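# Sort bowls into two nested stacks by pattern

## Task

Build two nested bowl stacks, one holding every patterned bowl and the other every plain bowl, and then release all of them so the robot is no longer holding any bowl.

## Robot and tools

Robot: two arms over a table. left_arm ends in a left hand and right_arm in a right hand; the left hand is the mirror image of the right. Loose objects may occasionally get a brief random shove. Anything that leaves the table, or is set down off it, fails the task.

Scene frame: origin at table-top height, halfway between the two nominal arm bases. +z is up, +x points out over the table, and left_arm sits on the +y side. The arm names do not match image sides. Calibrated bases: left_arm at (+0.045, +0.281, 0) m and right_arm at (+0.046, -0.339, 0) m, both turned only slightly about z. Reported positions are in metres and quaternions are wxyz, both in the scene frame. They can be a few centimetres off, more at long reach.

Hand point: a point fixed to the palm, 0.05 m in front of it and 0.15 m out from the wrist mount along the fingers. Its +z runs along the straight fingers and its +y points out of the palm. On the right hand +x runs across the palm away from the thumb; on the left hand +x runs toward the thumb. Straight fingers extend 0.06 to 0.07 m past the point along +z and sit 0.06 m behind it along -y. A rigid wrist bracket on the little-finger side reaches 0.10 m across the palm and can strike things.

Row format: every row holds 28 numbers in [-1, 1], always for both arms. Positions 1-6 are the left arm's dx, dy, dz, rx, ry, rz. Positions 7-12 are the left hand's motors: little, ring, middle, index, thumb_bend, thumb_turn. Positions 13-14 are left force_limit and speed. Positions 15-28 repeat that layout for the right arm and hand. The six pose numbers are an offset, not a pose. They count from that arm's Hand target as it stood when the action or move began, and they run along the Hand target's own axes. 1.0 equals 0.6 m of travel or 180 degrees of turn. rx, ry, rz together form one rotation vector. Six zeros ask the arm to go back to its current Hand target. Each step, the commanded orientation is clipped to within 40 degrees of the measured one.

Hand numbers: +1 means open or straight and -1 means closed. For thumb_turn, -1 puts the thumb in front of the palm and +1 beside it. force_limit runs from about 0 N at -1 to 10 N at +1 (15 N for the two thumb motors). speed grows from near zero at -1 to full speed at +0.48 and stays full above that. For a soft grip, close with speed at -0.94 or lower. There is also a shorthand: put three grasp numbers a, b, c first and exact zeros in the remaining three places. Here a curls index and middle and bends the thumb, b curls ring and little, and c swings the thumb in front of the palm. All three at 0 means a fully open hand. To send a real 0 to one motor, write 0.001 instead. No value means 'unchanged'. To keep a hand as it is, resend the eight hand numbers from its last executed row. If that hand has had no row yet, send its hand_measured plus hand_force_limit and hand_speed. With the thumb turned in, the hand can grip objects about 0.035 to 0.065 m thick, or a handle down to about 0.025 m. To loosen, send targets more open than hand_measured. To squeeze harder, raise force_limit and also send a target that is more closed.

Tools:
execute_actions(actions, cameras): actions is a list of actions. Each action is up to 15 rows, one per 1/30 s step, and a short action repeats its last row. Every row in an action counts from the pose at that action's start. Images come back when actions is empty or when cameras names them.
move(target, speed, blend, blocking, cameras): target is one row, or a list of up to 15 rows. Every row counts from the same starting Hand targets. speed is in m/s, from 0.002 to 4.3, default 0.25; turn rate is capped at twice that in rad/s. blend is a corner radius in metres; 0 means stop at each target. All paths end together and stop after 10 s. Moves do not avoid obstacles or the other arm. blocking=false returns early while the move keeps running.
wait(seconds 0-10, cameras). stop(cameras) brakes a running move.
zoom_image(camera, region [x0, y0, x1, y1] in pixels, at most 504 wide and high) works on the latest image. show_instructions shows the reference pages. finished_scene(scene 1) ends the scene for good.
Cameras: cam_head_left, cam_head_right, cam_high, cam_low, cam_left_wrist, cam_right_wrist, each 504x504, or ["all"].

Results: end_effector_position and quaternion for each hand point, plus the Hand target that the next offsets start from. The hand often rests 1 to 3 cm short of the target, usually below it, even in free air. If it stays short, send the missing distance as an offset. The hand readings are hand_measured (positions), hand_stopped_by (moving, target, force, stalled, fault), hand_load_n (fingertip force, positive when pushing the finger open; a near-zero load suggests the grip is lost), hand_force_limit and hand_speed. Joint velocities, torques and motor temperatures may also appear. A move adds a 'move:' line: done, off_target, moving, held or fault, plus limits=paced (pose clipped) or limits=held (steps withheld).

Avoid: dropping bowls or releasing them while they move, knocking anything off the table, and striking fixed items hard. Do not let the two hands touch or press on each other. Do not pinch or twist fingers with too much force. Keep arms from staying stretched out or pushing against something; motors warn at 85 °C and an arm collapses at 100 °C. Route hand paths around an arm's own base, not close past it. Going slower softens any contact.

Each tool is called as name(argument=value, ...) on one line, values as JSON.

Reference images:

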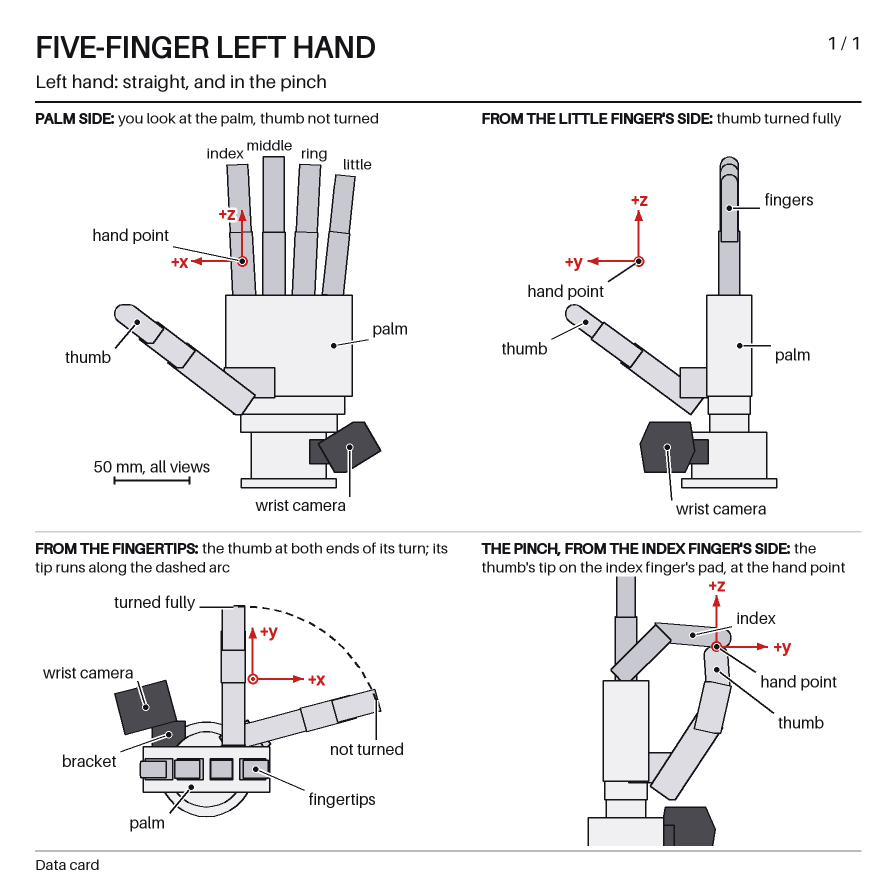

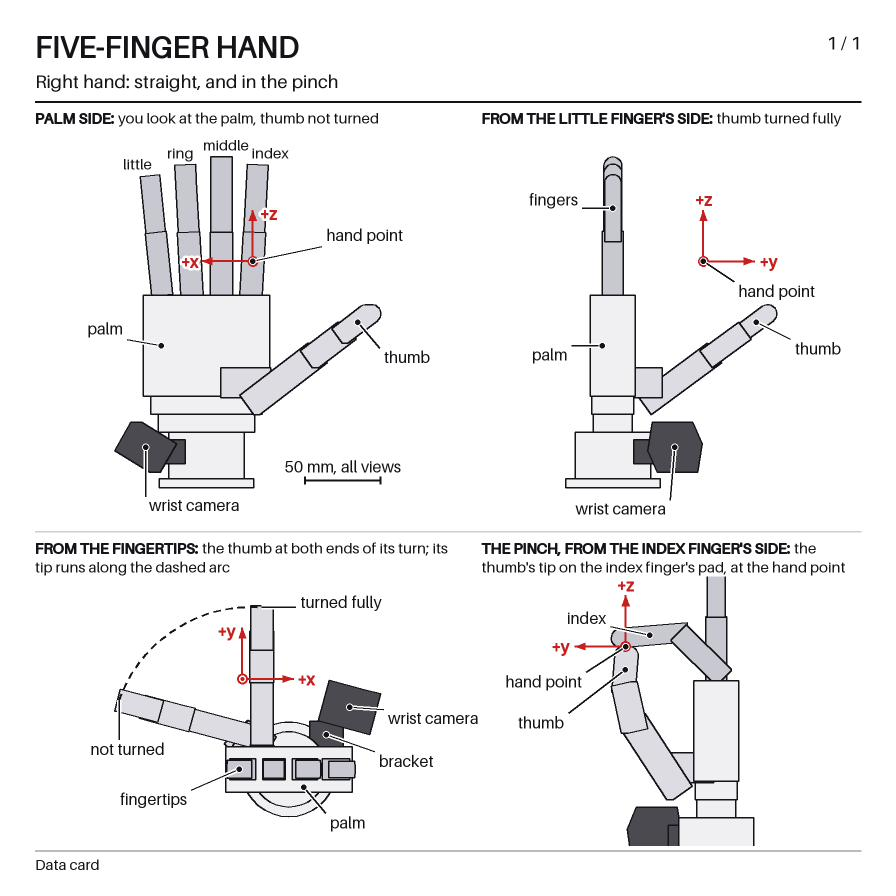

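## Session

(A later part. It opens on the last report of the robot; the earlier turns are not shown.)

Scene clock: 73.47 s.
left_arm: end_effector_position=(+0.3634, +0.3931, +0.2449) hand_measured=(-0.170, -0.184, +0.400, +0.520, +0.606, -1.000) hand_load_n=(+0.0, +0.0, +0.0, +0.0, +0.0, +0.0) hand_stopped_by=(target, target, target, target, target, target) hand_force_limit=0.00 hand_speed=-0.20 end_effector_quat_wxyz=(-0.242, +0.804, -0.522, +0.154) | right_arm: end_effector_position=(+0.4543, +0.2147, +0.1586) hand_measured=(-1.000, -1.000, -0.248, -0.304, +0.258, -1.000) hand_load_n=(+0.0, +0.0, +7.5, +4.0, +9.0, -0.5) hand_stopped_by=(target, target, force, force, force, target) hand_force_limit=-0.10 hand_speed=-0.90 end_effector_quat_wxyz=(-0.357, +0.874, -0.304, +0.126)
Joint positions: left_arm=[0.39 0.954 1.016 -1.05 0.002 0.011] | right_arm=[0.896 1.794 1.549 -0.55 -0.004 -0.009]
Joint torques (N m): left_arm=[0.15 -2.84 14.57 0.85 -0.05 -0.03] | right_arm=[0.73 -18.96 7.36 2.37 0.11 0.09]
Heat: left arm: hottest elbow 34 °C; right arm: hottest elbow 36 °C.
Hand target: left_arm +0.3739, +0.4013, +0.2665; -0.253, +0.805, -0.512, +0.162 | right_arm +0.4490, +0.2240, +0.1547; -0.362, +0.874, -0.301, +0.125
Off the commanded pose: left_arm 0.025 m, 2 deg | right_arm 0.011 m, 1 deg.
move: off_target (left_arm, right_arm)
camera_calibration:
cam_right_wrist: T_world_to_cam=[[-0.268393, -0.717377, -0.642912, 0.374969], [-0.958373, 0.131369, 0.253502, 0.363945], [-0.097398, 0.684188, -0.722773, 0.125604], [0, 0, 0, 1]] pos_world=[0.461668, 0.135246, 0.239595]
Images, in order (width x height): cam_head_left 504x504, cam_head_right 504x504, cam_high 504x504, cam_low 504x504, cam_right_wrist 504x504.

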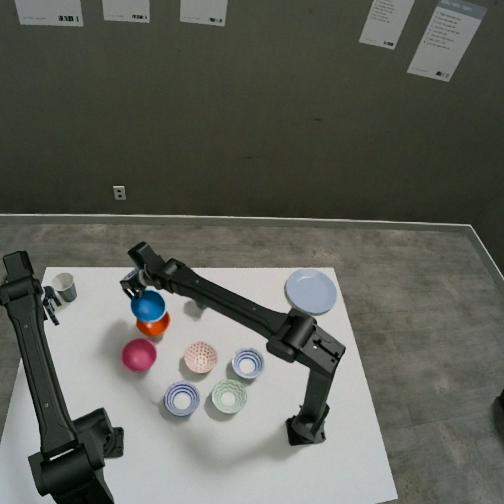

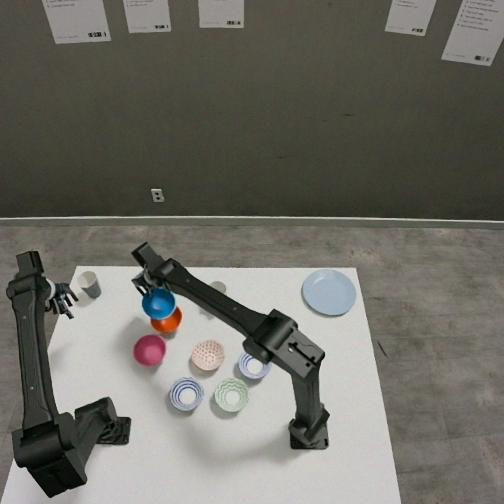

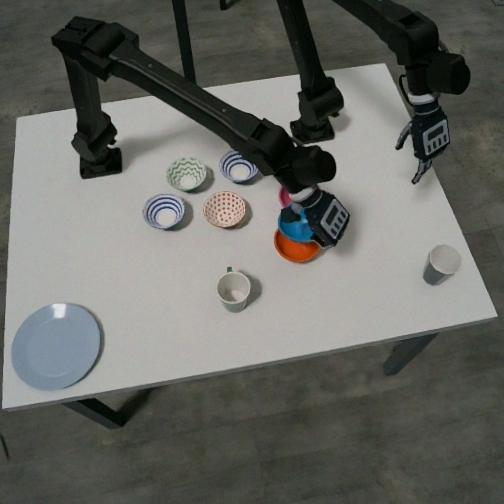

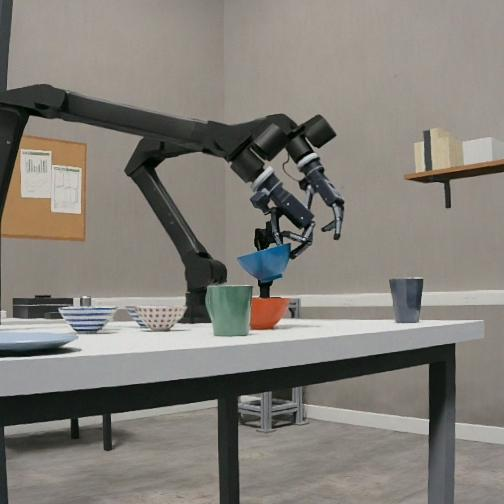

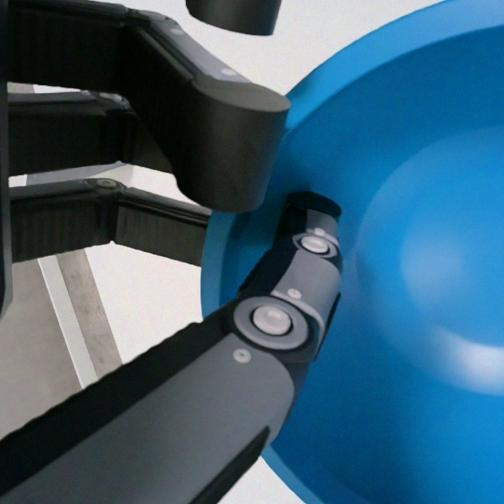

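zoom_image(camera="cam_head_left", region=[90, 250, 210, 370])

zoom_image(camera="cam_low", region=[190, 200, 350, 350])

zoom_image(camera="cam_high", region=[240, 160, 360, 280])

Scaled by 4.200 from the camera's 504x504 image, which has a finer 720x720 frame.

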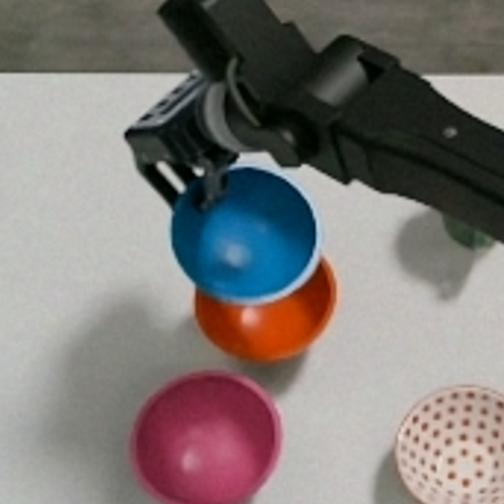

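Scaled by 3.150 from the camera's 504x504 image, which has a finer 720x720 frame.

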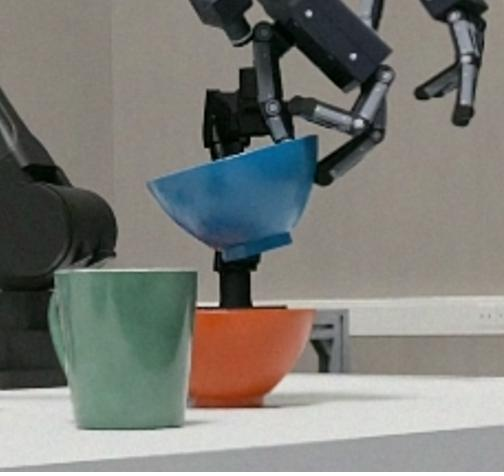

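Scaled by 4.200 from the camera's 504x504 image, which has a finer 720x720 frame.

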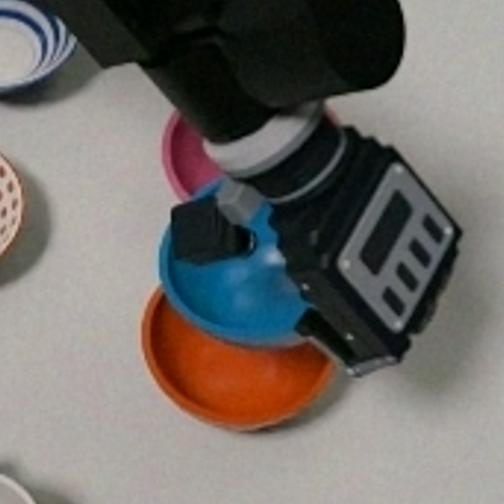

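move(target=[0,0,0,0,0,0, 0.3,0.6,1,0,0,0,0,-0.2, -0.0072,0.0902,0.0478,0,0,0, -1,-1,-0.45,-0.5,0.0,-1,-0.1,-0.9], cameras=["cam_low","cam_high","cam_head_left"], speed=0.08)

zoom_image(camera="cam_head_left", region=[90, 250, 210, 370])

zoom_image(camera="cam_low", region=[190, 200, 350, 350])

zoom_image(camera="cam_high", region=[240, 160, 360, 280])

Scene clock: 75.93 s.
left_arm: end_effector_position=(+0.3634, +0.3931, +0.2449) hand_measured=(-0.170, -0.184, +0.400, +0.520, +0.606, -1.000) hand_load_n=(+0.0, +0.0, +0.5, +0.0, +0.0, +0.0) hand_stopped_by=(target, target, target, target, target, target) hand_force_limit=0.00 hand_speed=-0.20 end_effector_quat_wxyz=(-0.242, +0.804, -0.522, +0.154) | right_arm: end_effector_position=(+0.4411, +0.2037, +0.1021) hand_measured=(-1.000, -1.000, -0.248, -0.304, +0.258, -1.000) hand_load_n=(+0.0, +0.0, +7.5, +4.0, +9.0, -0.5) hand_stopped_by=(target, target, force, force, force, target) hand_force_limit=-0.10 hand_speed=-0.90 end_effector_quat_wxyz=(-0.358, +0.874, -0.302, +0.128)
Joint positions: left_arm=[0.39 0.954 1.016 -1.05 0.002 0.011] | right_arm=[0.902 1.797 1.396 -0.39 0.002 -0.008]
Joint torques (N m): left_arm=[0.21 -2.61 14.53 0.84 -0.03 -0.04] | right_arm=[0.91 -18.2 6.94 2.26 0.11 0.12]
Heat: left arm: hottest elbow 34 °C; right arm: hottest elbow 35 °C.
Hand target: left_arm +0.3739, +0.4013, +0.2665; -0.253, +0.805, -0.512, +0.162 | right_arm +0.4346, +0.2124, +0.0960; -0.361, +0.874, -0.301, +0.125
Off the commanded pose: left_arm 0.025 m, 2 deg | right_arm 0.012 m, 1 deg.
move: off_target (left_arm, right_arm)
Images, in order (width x height): cam_head_left 504x504, cam_high 504x504, cam_low 504x504.

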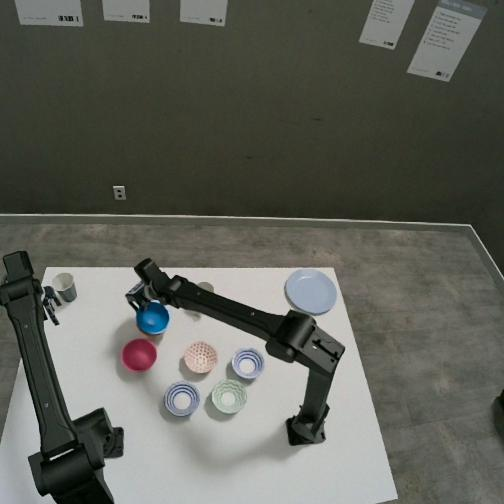

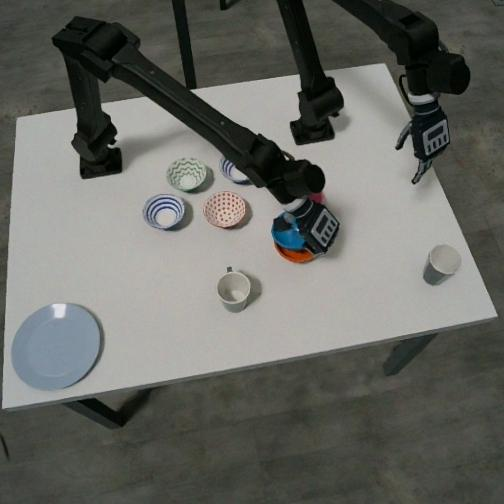

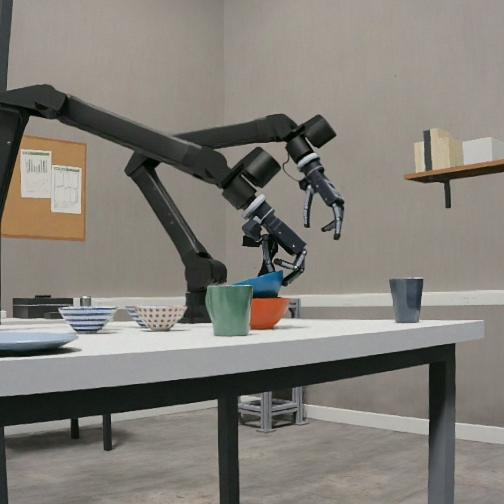

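Scaled by 4.200 from the camera's 504x504 image, which has a finer 720x720 frame.

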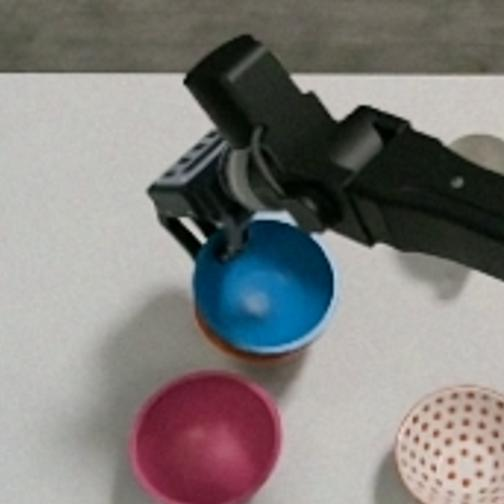

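Scaled by 3.150 from the camera's 504x504 image, which has a finer 720x720 frame.

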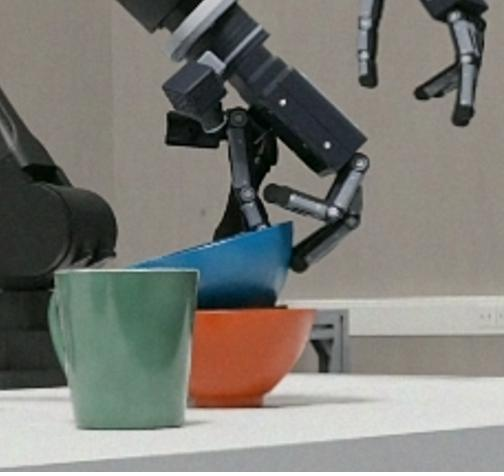

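Scaled by 4.200 from the camera's 504x504 image, which has a finer 720x720 frame.

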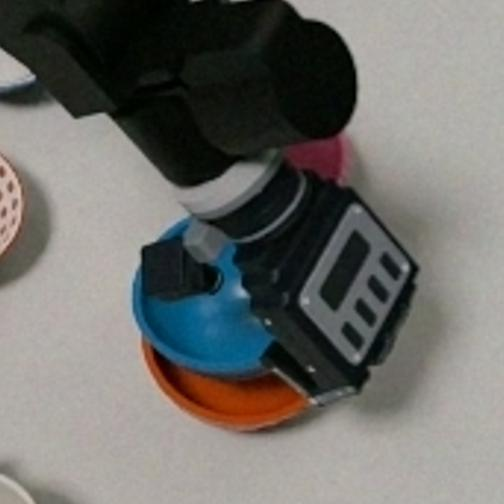

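move(target=[0,0,0,0,0,0, 0.3,0.6,1,0,0,0,0,-0.2, 0.0002,0.0188,0.0282,-0.0556,0,0, -1,-1,-0.45,-0.5,0.0,-1,-0.1,-0.9], cameras=["cam_low","cam_high","cam_head_left"], speed=0.08)

zoom_image(camera="cam_head_left", region=[90, 250, 210, 370])

zoom_image(camera="cam_low", region=[190, 200, 350, 350])

zoom_image(camera="cam_high", region=[240, 160, 360, 280])

Scene clock: 79.27 s.
left_arm: end_effector_position=(+0.3634, +0.3931, +0.2449) hand_measured=(-0.170, -0.184, +0.400, +0.520, +0.606, -1.000) hand_load_n=(+0.0, +0.0, +0.0, +0.0, +0.0, +0.0) hand_stopped_by=(target, target, target, target, target, target) hand_force_limit=0.00 hand_speed=-0.20 end_effector_quat_wxyz=(-0.242, +0.804, -0.522, +0.154) | right_arm: end_effector_position=(+0.4357, +0.1972, +0.0735) hand_measured=(-1.000, -1.000, -0.248, -0.304, +0.258, -1.000) hand_load_n=(+0.0, +0.0, +6.5, +5.0, +7.0, -1.0) hand_stopped_by=(target, target, force, force, force, target) hand_force_limit=-0.10 hand_speed=-0.90 end_effector_quat_wxyz=(-0.279, +0.903, -0.312, +0.100)
Joint positions: left_arm=[0.39 0.954 1.016 -1.05 0.002 0.011] | right_arm=[0.902 1.888 1.512 -0.593 0.002 -0.008]
Joint torques (N m): left_arm=[0.03 -2.9 14.58 0.88 -0.03 -0.03] | right_arm=[0.85 -18.08 10.33 0.7 0.05 0.12]
Heat: left arm: hottest elbow 34 °C; right arm: hottest elbow 36 °C.
Hand target: left_arm +0.3739, +0.4013, +0.2665; -0.253, +0.805, -0.512, +0.162 | right_arm +0.4372, +0.2155, +0.0763; -0.284, +0.902, -0.311, +0.098
Off the commanded pose: left_arm 0.025 m, 2 deg | right_arm 0.019 m, 1 deg.
move: off_target (left_arm, right_arm)
Images, in order (width x height): cam_head_left 504x504, cam_high 504x504, cam_low 504x504.

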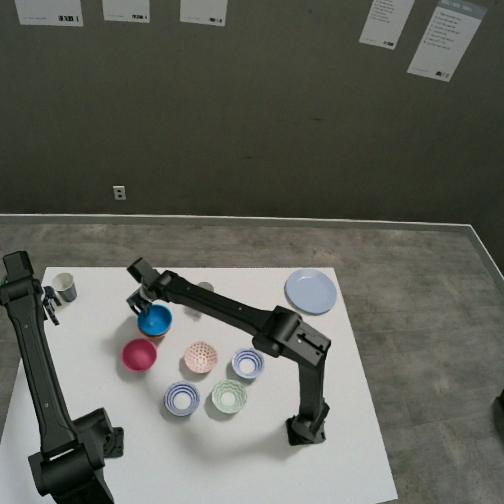

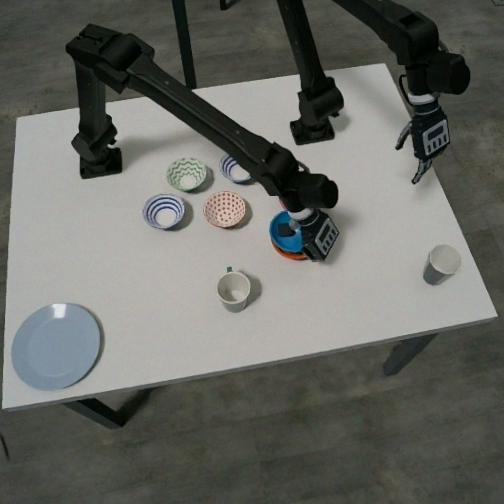

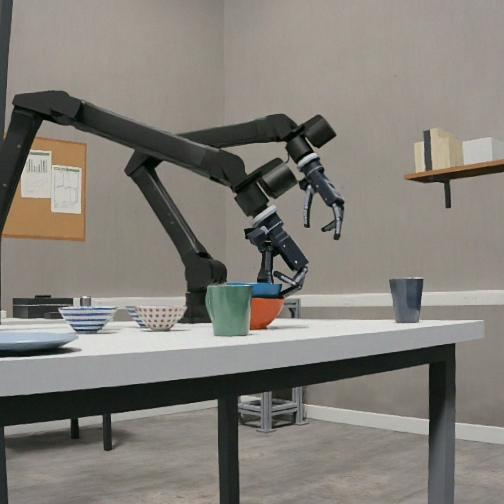

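Scaled by 4.200 from the camera's 504x504 image, which has a finer 720x720 frame.

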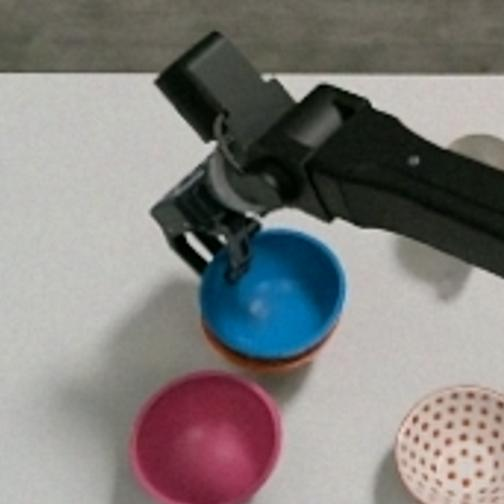

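Scaled by 3.150 from the camera's 504x504 image, which has a finer 720x720 frame.

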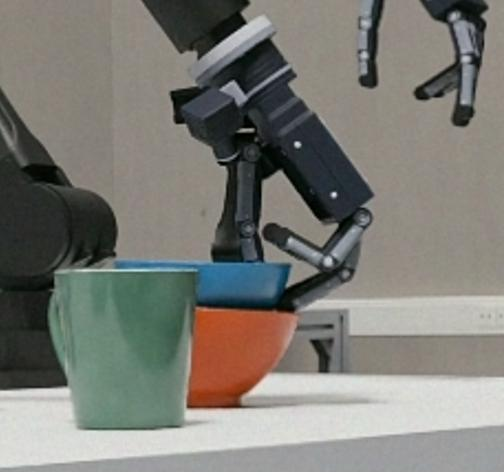

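Scaled by 4.200 from the camera's 504x504 image, which has a finer 720x720 frame.

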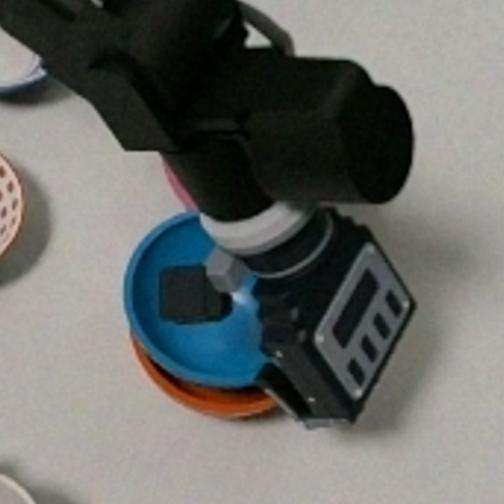

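move(target=[0,0,0,0,0,0, 0.3,0.6,1,0,0,0,0,-0.2, 0,0,0,0,0,0, -1,-1,-0.45,-0.5,0.6,-1,-0.1,-0.93], cameras=["cam_low","cam_high","cam_right_wrist"])

zoom_image(camera="cam_low", region=[190, 200, 350, 350])

zoom_image(camera="cam_high", region=[240, 160, 360, 280])

Scene clock: 84.20 s.
left_arm: end_effector_position=(+0.3634, +0.3931, +0.2449) hand_measured=(-0.170, -0.184, +0.400, +0.520, +0.606, -1.000) hand_load_n=(+0.0, +0.0, +0.0, +0.0, +0.0, +0.0) hand_stopped_by=(target, target, target, target, target, target) hand_force_limit=0.00 hand_speed=-0.20 end_effector_quat_wxyz=(-0.242, +0.804, -0.522, +0.154) | right_arm: end_effector_position=(+0.4357, +0.1972, +0.0736) hand_measured=(-1.000, -1.000, -0.250, -0.306, +0.600, -1.000) hand_load_n=(+0.0, +0.0, -0.5, +0.0, +0.0, +0.0) hand_stopped_by=(target, target, force, force, target, target) hand_force_limit=-0.10 hand_speed=-0.93 end_effector_quat_wxyz=(-0.279, +0.903, -0.312, +0.100)
Joint positions: left_arm=[0.39 0.954 1.016 -1.05 0.002 0.011] | right_arm=[0.902 1.888 1.513 -0.593 0.002 -0.008]
Joint torques (N m): left_arm=[0.09 -2.67 14.58 0.9 -0.04 -0.04] | right_arm=[0.85 -17.85 10.36 0.85 0.04 0.12]
Heat: left arm: hottest elbow 35 °C; right arm: hottest elbow 36 °C.
Hand target: left_arm +0.3739, +0.4013, +0.2665; -0.253, +0.805, -0.512, +0.162 | right_arm +0.4372, +0.2155, +0.0763; -0.284, +0.902, -0.311, +0.098
Off the commanded pose: left_arm 0.025 m, 2 deg | right_arm 0.019 m, 1 deg.
move: off_target (left_arm, right_arm)
camera_calibration:
cam_right_wrist: T_world_to_cam=[[-0.328413, -0.797682, -0.505814, 0.334648], [-0.927315, 0.170507, 0.333189, 0.342865], [-0.179534, 0.578473, -0.795699, 0.136368], [0, 0, 0, 1]] pos_world=[0.452329, 0.129597, 0.163539]
Images, in order (width x height): cam_high 504x504, cam_low 504x504, cam_right_wrist 504x504.

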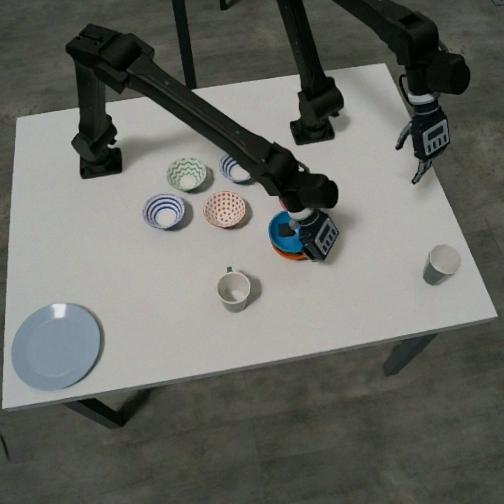

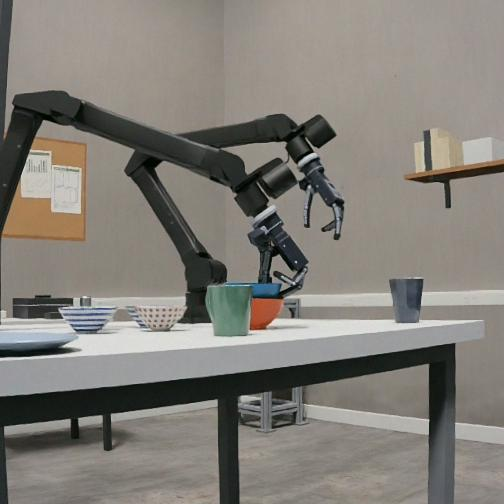

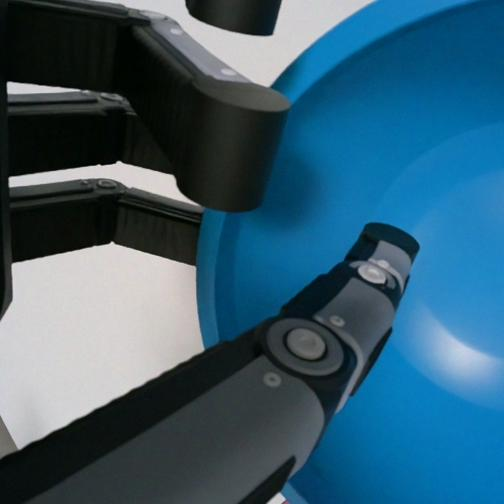

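Scaled by 3.150 from the camera's 504x504 image, which has a finer 720x720 frame.

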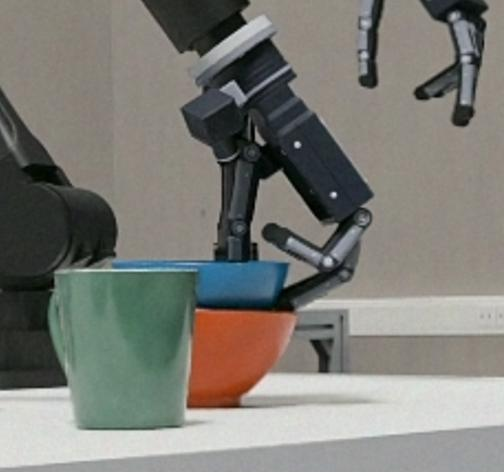

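Scaled by 4.200 from the camera's 504x504 image, which has a finer 720x720 frame.

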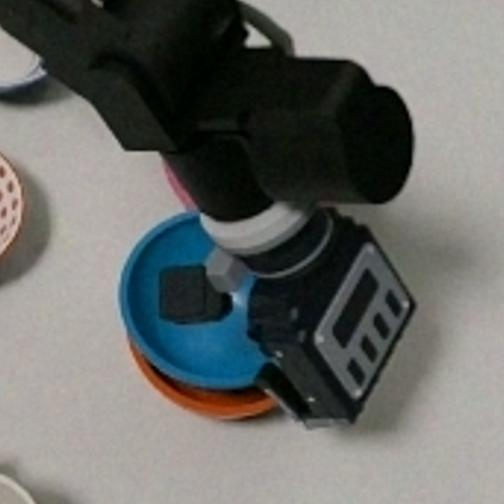

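move(target=[0,0,0,0,0,0, 0.3,0.6,1,0,0,0,0,-0.2, 0.0048,-0.0730,-0.0072,0,0,0, -1,-1,-0.45,-0.5,1.0,-1,-0.1,-0.7], cameras=["cam_low","cam_high","cam_right_wrist"], speed=0.05)

zoom_image(camera="cam_low", region=[190, 200, 350, 350])

zoom_image(camera="cam_high", region=[240, 160, 360, 280])

Scene clock: 86.27 s.
left_arm: end_effector_position=(+0.3634, +0.3931, +0.2449) hand_measured=(-0.170, -0.184, +0.400, +0.520, +0.606, -1.000) hand_load_n=(+0.0, +0.0, +0.0, +0.0, +0.0, +0.0) hand_stopped_by=(target, target, target, target, target, target) hand_force_limit=0.00 hand_speed=-0.20 end_effector_quat_wxyz=(-0.242, +0.804, -0.522, +0.154) | right_arm: end_effector_position=(+0.4542, +0.2204, +0.0923) hand_measured=(-1.000, -1.000, -0.250, -0.306, +1.000, -1.000) hand_load_n=(+0.0, +0.0, +0.0, +0.0, +0.0, +0.0) hand_stopped_by=(target, target, force, force, target, target) hand_force_limit=-0.10 hand_speed=-0.70 end_effector_quat_wxyz=(-0.270, +0.905, -0.313, +0.097)
Joint positions: left_arm=[0.39 0.954 1.016 -1.05 0.002 0.011] | right_arm=[0.902 1.958 1.678 -0.709 0.002 -0.008]
Joint torques (N m): left_arm=[-0.03 -2.61 14.56 0.8 -0.04 -0.04] | right_arm=[0.5 -19.96 11.19 0.9 -0.07 0.08]
Heat: left arm: hottest elbow 35 °C; right arm: hottest elbow 37 °C.
Hand target: left_arm +0.3739, +0.4013, +0.2665; -0.253, +0.805, -0.512, +0.162 | right_arm +0.4600, +0.2401, +0.1049; -0.284, +0.902, -0.311, +0.098
Off the commanded pose: left_arm 0.025 m, 2 deg | right_arm 0.024 m, 2 deg.
move: off_target (left_arm, right_arm)
camera_calibration:
cam_right_wrist: T_world_to_cam=[[-0.334733, -0.805714, -0.48865, 0.371805], [-0.922994, 0.175876, 0.342271, 0.345858], [-0.189831, 0.56559, -0.802541, 0.149312], [0, 0, 0, 1]] pos_world=[0.472025, 0.154291, 0.183134]
Images, in order (width x height): cam_high 504x504, cam_low 504x504, cam_right_wrist 504x504.

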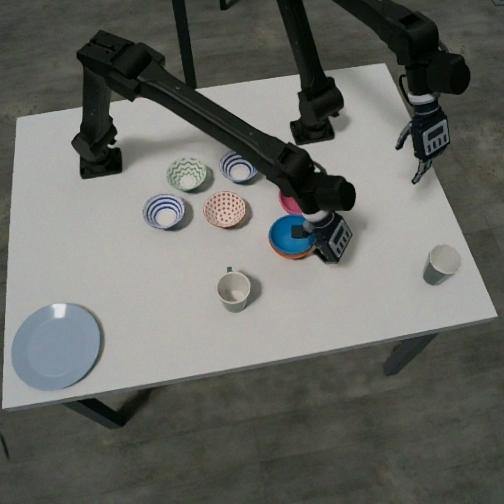

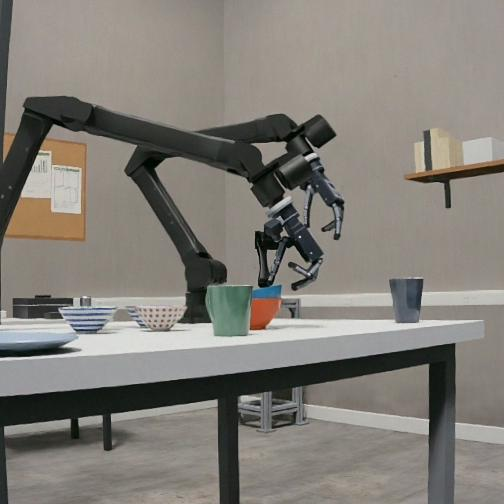

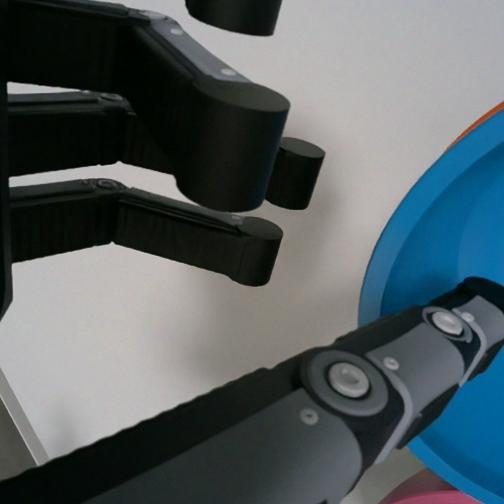

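Scaled by 3.150 from the camera's 504x504 image, which has a finer 720x720 frame.

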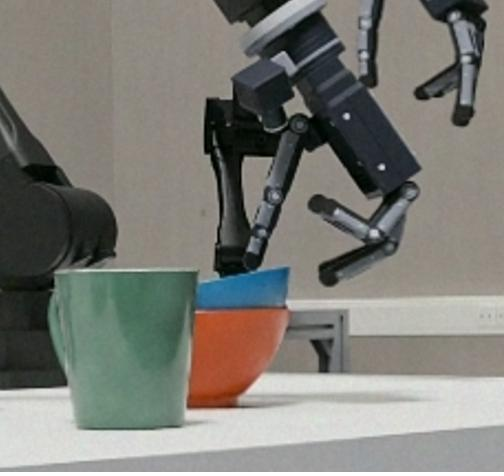

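Scaled by 4.200 from the camera's 504x504 image, which has a finer 720x720 frame.

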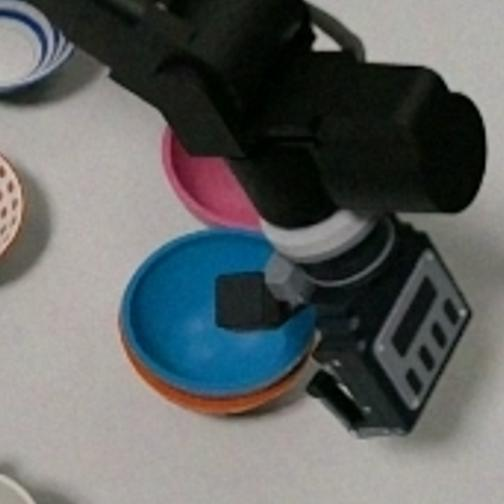

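move(target=[0,0,0,0,0,0, 0.3,0.6,1,0,0,0,0,-0.2, 0.0008,-0.1645,-0.19,0,0,0, -1,-1,-0.45,-0.5,1.0,-1,-0.1,-0.7], cameras=["cam_low","cam_high","cam_head_left","cam_head_right"], speed=0.12)

zoom_image(camera="cam_low", region=[190, 200, 350, 350])

zoom_image(camera="cam_high", region=[240, 160, 360, 280])

zoom_image(camera="cam_head_left", region=[90, 250, 210, 370])

Scene clock: 88.87 s.
left_arm: end_effector_position=(+0.3634, +0.3931, +0.2449) hand_measured=(-0.170, -0.184, +0.400, +0.520, +0.606, -1.000) hand_load_n=(+0.0, +0.5, +0.0, +0.0, +0.0, +0.0) hand_stopped_by=(target, target, target, target, target, target) hand_force_limit=0.00 hand_speed=-0.20 end_effector_quat_wxyz=(-0.242, +0.804, -0.522, +0.154) | right_arm: end_effector_position=(+0.4678, +0.2376, +0.2369) hand_measured=(-1.000, -1.000, -0.250, -0.306, +1.000, -1.000) hand_load_n=(+0.0, +0.0, +0.0, +0.0, +0.0, +0.0) hand_stopped_by=(target, target, force, force, target, target) hand_force_limit=-0.10 hand_speed=-0.70 end_effector_quat_wxyz=(-0.266, +0.907, -0.314, +0.095)
Joint positions: left_arm=[0.39 0.954 1.016 -1.05 0.002 0.011] | right_arm=[0.902 1.996 2.122 -1.123 0.002 -0.008]
Joint torques (N m): left_arm=[0.15 -2.73 14.63 0.87 -0.04 -0.04] | right_arm=[0.56 -21.19 11.58 0.94 -0.08 0.09]
Heat: left arm: hottest elbow 35 °C; right arm: hottest elbow 37 °C.
Hand target: left_arm +0.3739, +0.4013, +0.2665; -0.253, +0.805, -0.512, +0.162 | right_arm +0.4698, +0.2520, +0.2546; -0.284, +0.902, -0.311, +0.098
Off the commanded pose: left_arm 0.025 m, 2 deg | right_arm 0.023 m, 2 deg.
move: off_target (left_arm, right_arm)
Images, in order (width x height): cam_head_left 504x504, cam_head_right 504x504, cam_high 504x504, cam_low 504x504.

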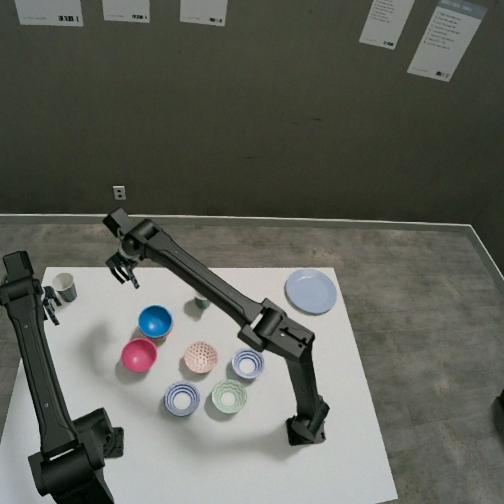

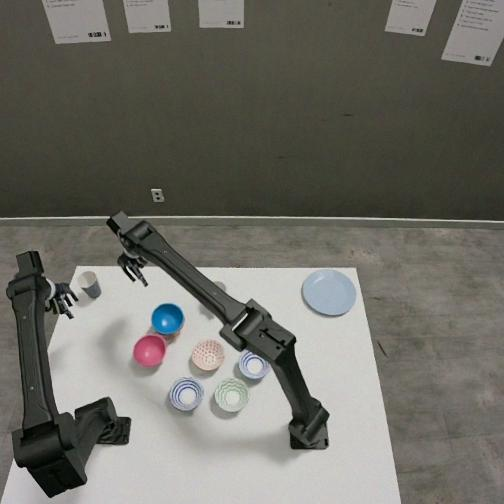

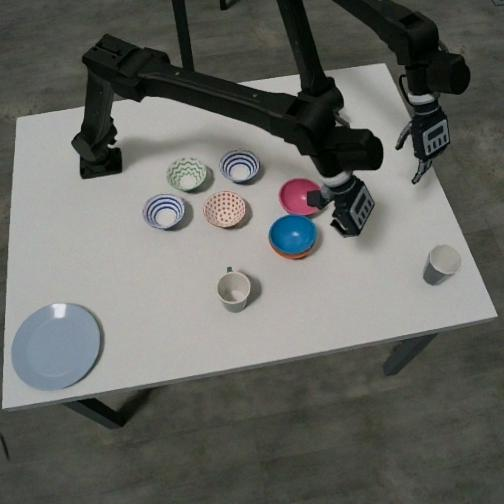

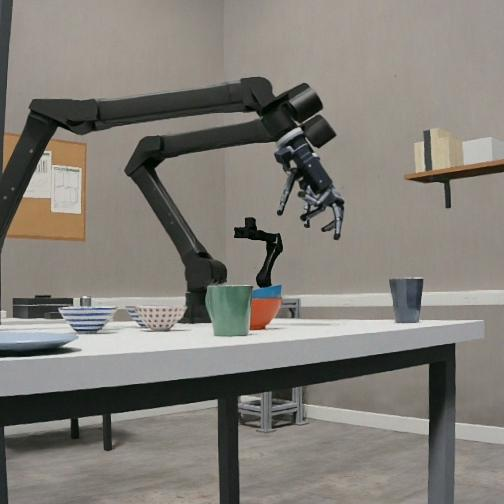

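Scaled by 3.150 from the camera's 504x504 image, which has a finer 720x720 frame.

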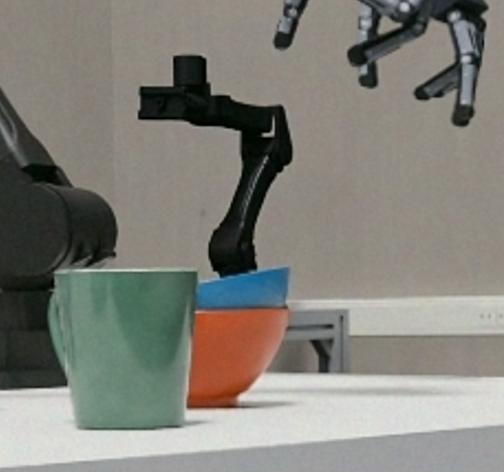

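Scaled by 4.200 from the camera's 504x504 image, which has a finer 720x720 frame.

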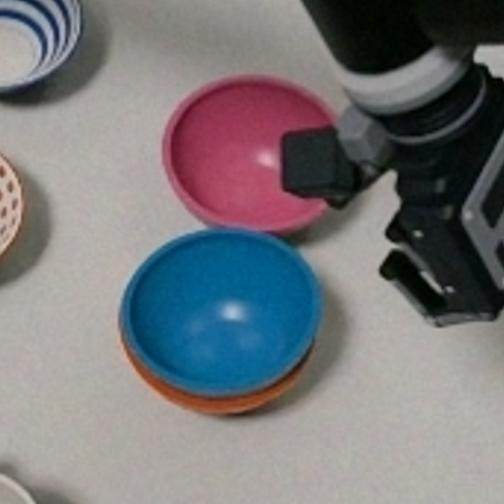

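Scaled by 4.200 from the camera's 504x504 image, which has a finer 720x720 frame.

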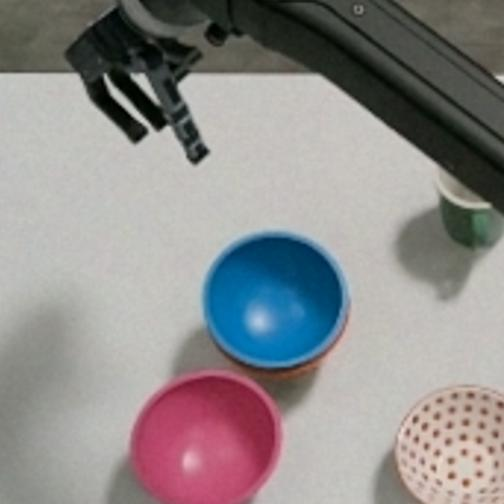

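move(target=[[0,0,0,0,0,0, 0.3,0.6,1,0,0,0,0,-0.2, 0.0190,0.2363,-0.1053,0,0,0, -1,-1,0.2,0.2,0.5,-1,-0.5,-0.2],[0,0,0,0,0,0, 0.3,0.6,1,0,0,0,0,-0.2, 0.0257,0.4715,-0.1070,-0.0111,-0.0032,-0.0046, -1,-1,0.2,0.2,0.5,-1,-0.5,-0.2]], cameras=["cam_low","cam_high","cam_head_left","cam_right_wrist"], speed=0.2, blend=0.03)

Scene clock: 93.40 s.
left_arm: end_effector_position=(+0.3634, +0.3931, +0.2449) hand_measured=(-0.170, -0.184, +0.400, +0.520, +0.606, -1.000) hand_load_n=(+0.0, +0.0, +0.0, +0.0, +0.0, +0.0) hand_stopped_by=(target, target, target, target, target, target) hand_force_limit=0.00 hand_speed=-0.20 end_effector_quat_wxyz=(-0.242, +0.804, -0.522, +0.154) | right_arm: end_effector_position=(+0.3101, +0.0348, +0.1391) hand_measured=(-1.000, -1.000, +0.200, +0.200, +0.500, -1.000) hand_load_n=(+0.0, +0.0, +0.0, +0.0, +0.0, +0.0) hand_stopped_by=(target, target, target, target, target, target) hand_force_limit=-0.50 hand_speed=-0.20 end_effector_quat_wxyz=(-0.258, +0.913, -0.305, +0.083)
Joint positions: left_arm=[0.39 0.954 1.016 -1.05 0.002 0.011] | right_arm=[0.886 1.351 1.043 -0.716 -0.029 -0.035]
Joint torques (N m): left_arm=[0.15 -2.73 14.61 0.87 -0.04 -0.03] | right_arm=[-1.26 -13.51 6.63 1.88 -0.12 -0.15]
Heat: left arm: hottest elbow 35 °C; right arm: hottest elbow 36 °C.
Hand target: left_arm +0.3739, +0.4013, +0.2665; -0.253, +0.805, -0.512, +0.162 | right_arm +0.3166, +0.0309, +0.1454; -0.269, +0.909, -0.304, +0.090
Off the commanded pose: left_arm 0.025 m, 2 deg | right_arm 0.010 m, 2 deg.
move: off_target (left_arm)
camera_calibration:
cam_right_wrist: T_world_to_cam=[[-0.329355, -0.82278, -0.463204, 0.192158], [-0.916452, 0.160496, 0.366546, 0.224626], [-0.227245, 0.545228, -0.806899, 0.27734], [0, 0, 0, 1]] pos_world=[0.332172, -0.0291617, 0.230457]
Images, in order (width x height): cam_head_left 504x504, cam_high 504x504, cam_low 504x504, cam_right_wrist 504x504.

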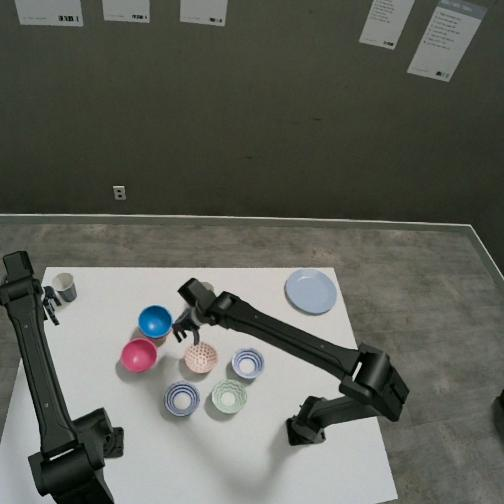

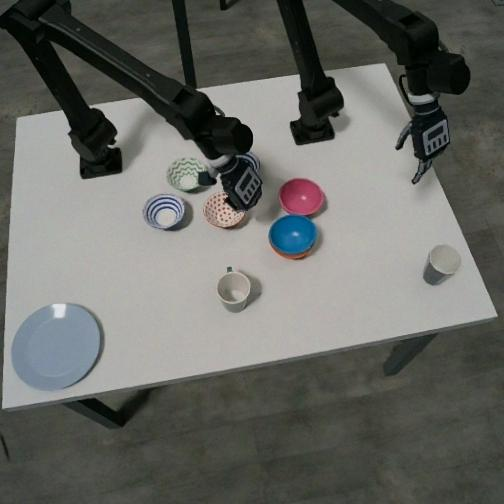

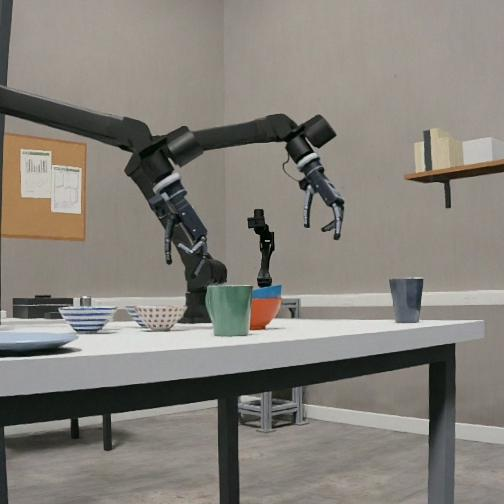

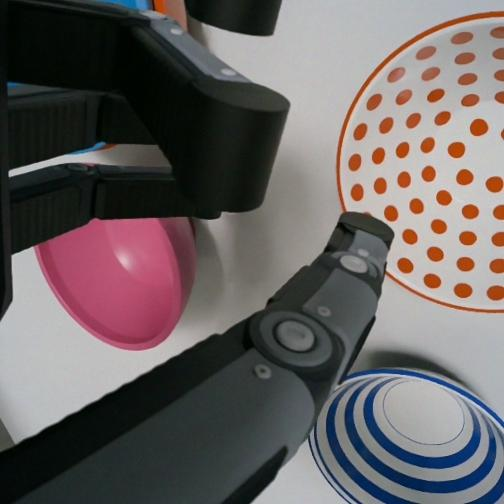

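move(target=[0,0,0,0,0,0, 0.3,0.6,1,0,0,0,0,-0.2, 0.0033,0.0540,0.0800,0,0,0, -1,-1,0.2,0.2,0.5,-1,-0.5,-0.2], cameras=["cam_low","cam_right_wrist"], speed=0.12)

Scene clock: 95.70 s.
left_arm: end_effector_position=(+0.3634, +0.3931, +0.2449) hand_measured=(-0.170, -0.184, +0.400, +0.520, +0.606, -1.000) hand_load_n=(+0.0, +0.0, +0.0, +0.0, +0.0, +0.0) hand_stopped_by=(target, target, target, target, target, target) hand_force_limit=0.00 hand_speed=-0.20 end_effector_quat_wxyz=(-0.242, +0.804, -0.522, +0.154) | right_arm: end_effector_position=(+0.3108, +0.0322, +0.0934) hand_measured=(-1.000, -1.000, +0.200, +0.200, +0.500, -1.000) hand_load_n=(+0.0, +0.0, +0.0, +0.0, +0.0, +0.0) hand_stopped_by=(target, target, target, target, target, target) hand_force_limit=-0.50 hand_speed=-0.20 end_effector_quat_wxyz=(-0.270, +0.909, -0.304, +0.088)
Joint positions: left_arm=[0.39 0.954 1.016 -1.05 0.002 0.011] | right_arm=[0.881 1.377 0.933 -0.551 -0.032 -0.04]
Joint torques (N m): left_arm=[0.15 -2.84 14.54 0.83 -0.05 -0.04] | right_arm=[-1.32 -10.87 6.53 1.87 -0.12 -0.13]
Heat: left arm: hottest elbow 36 °C; right arm: hottest elbow 36 °C.
Hand target: left_arm +0.3739, +0.4013, +0.2665; -0.253, +0.805, -0.512, +0.162 | right_arm +0.3176, +0.0288, +0.0875; -0.269, +0.909, -0.304, +0.090
Off the commanded pose: left_arm 0.025 m, 2 deg | right_arm 0.010 m, 0 deg.
move: off_target (left_arm)
camera_calibration:
cam_right_wrist: T_world_to_cam=[[-0.320939, -0.812248, -0.487085, 0.16846], [-0.922849, 0.152561, 0.353658, 0.245845], [-0.212948, 0.563009, -0.798545, 0.236371], [0, 0, 0, 1]] pos_world=[0.331278, -0.0337541, 0.183862]
Images, in order (width x height): cam_low 504x504, cam_right_wrist 504x504.

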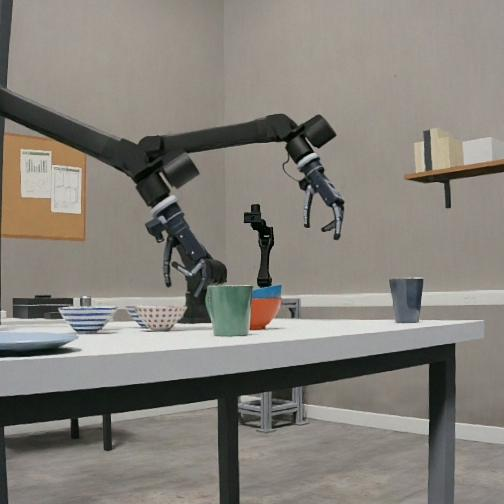

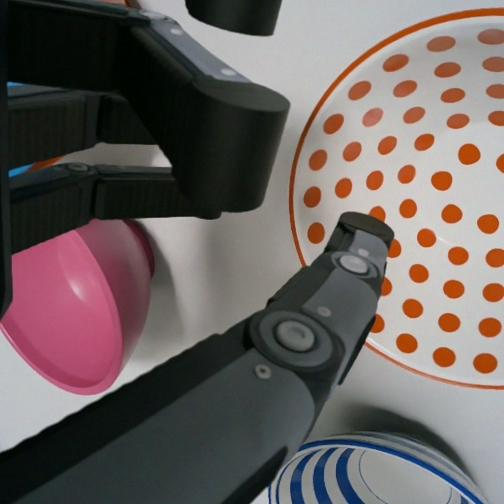

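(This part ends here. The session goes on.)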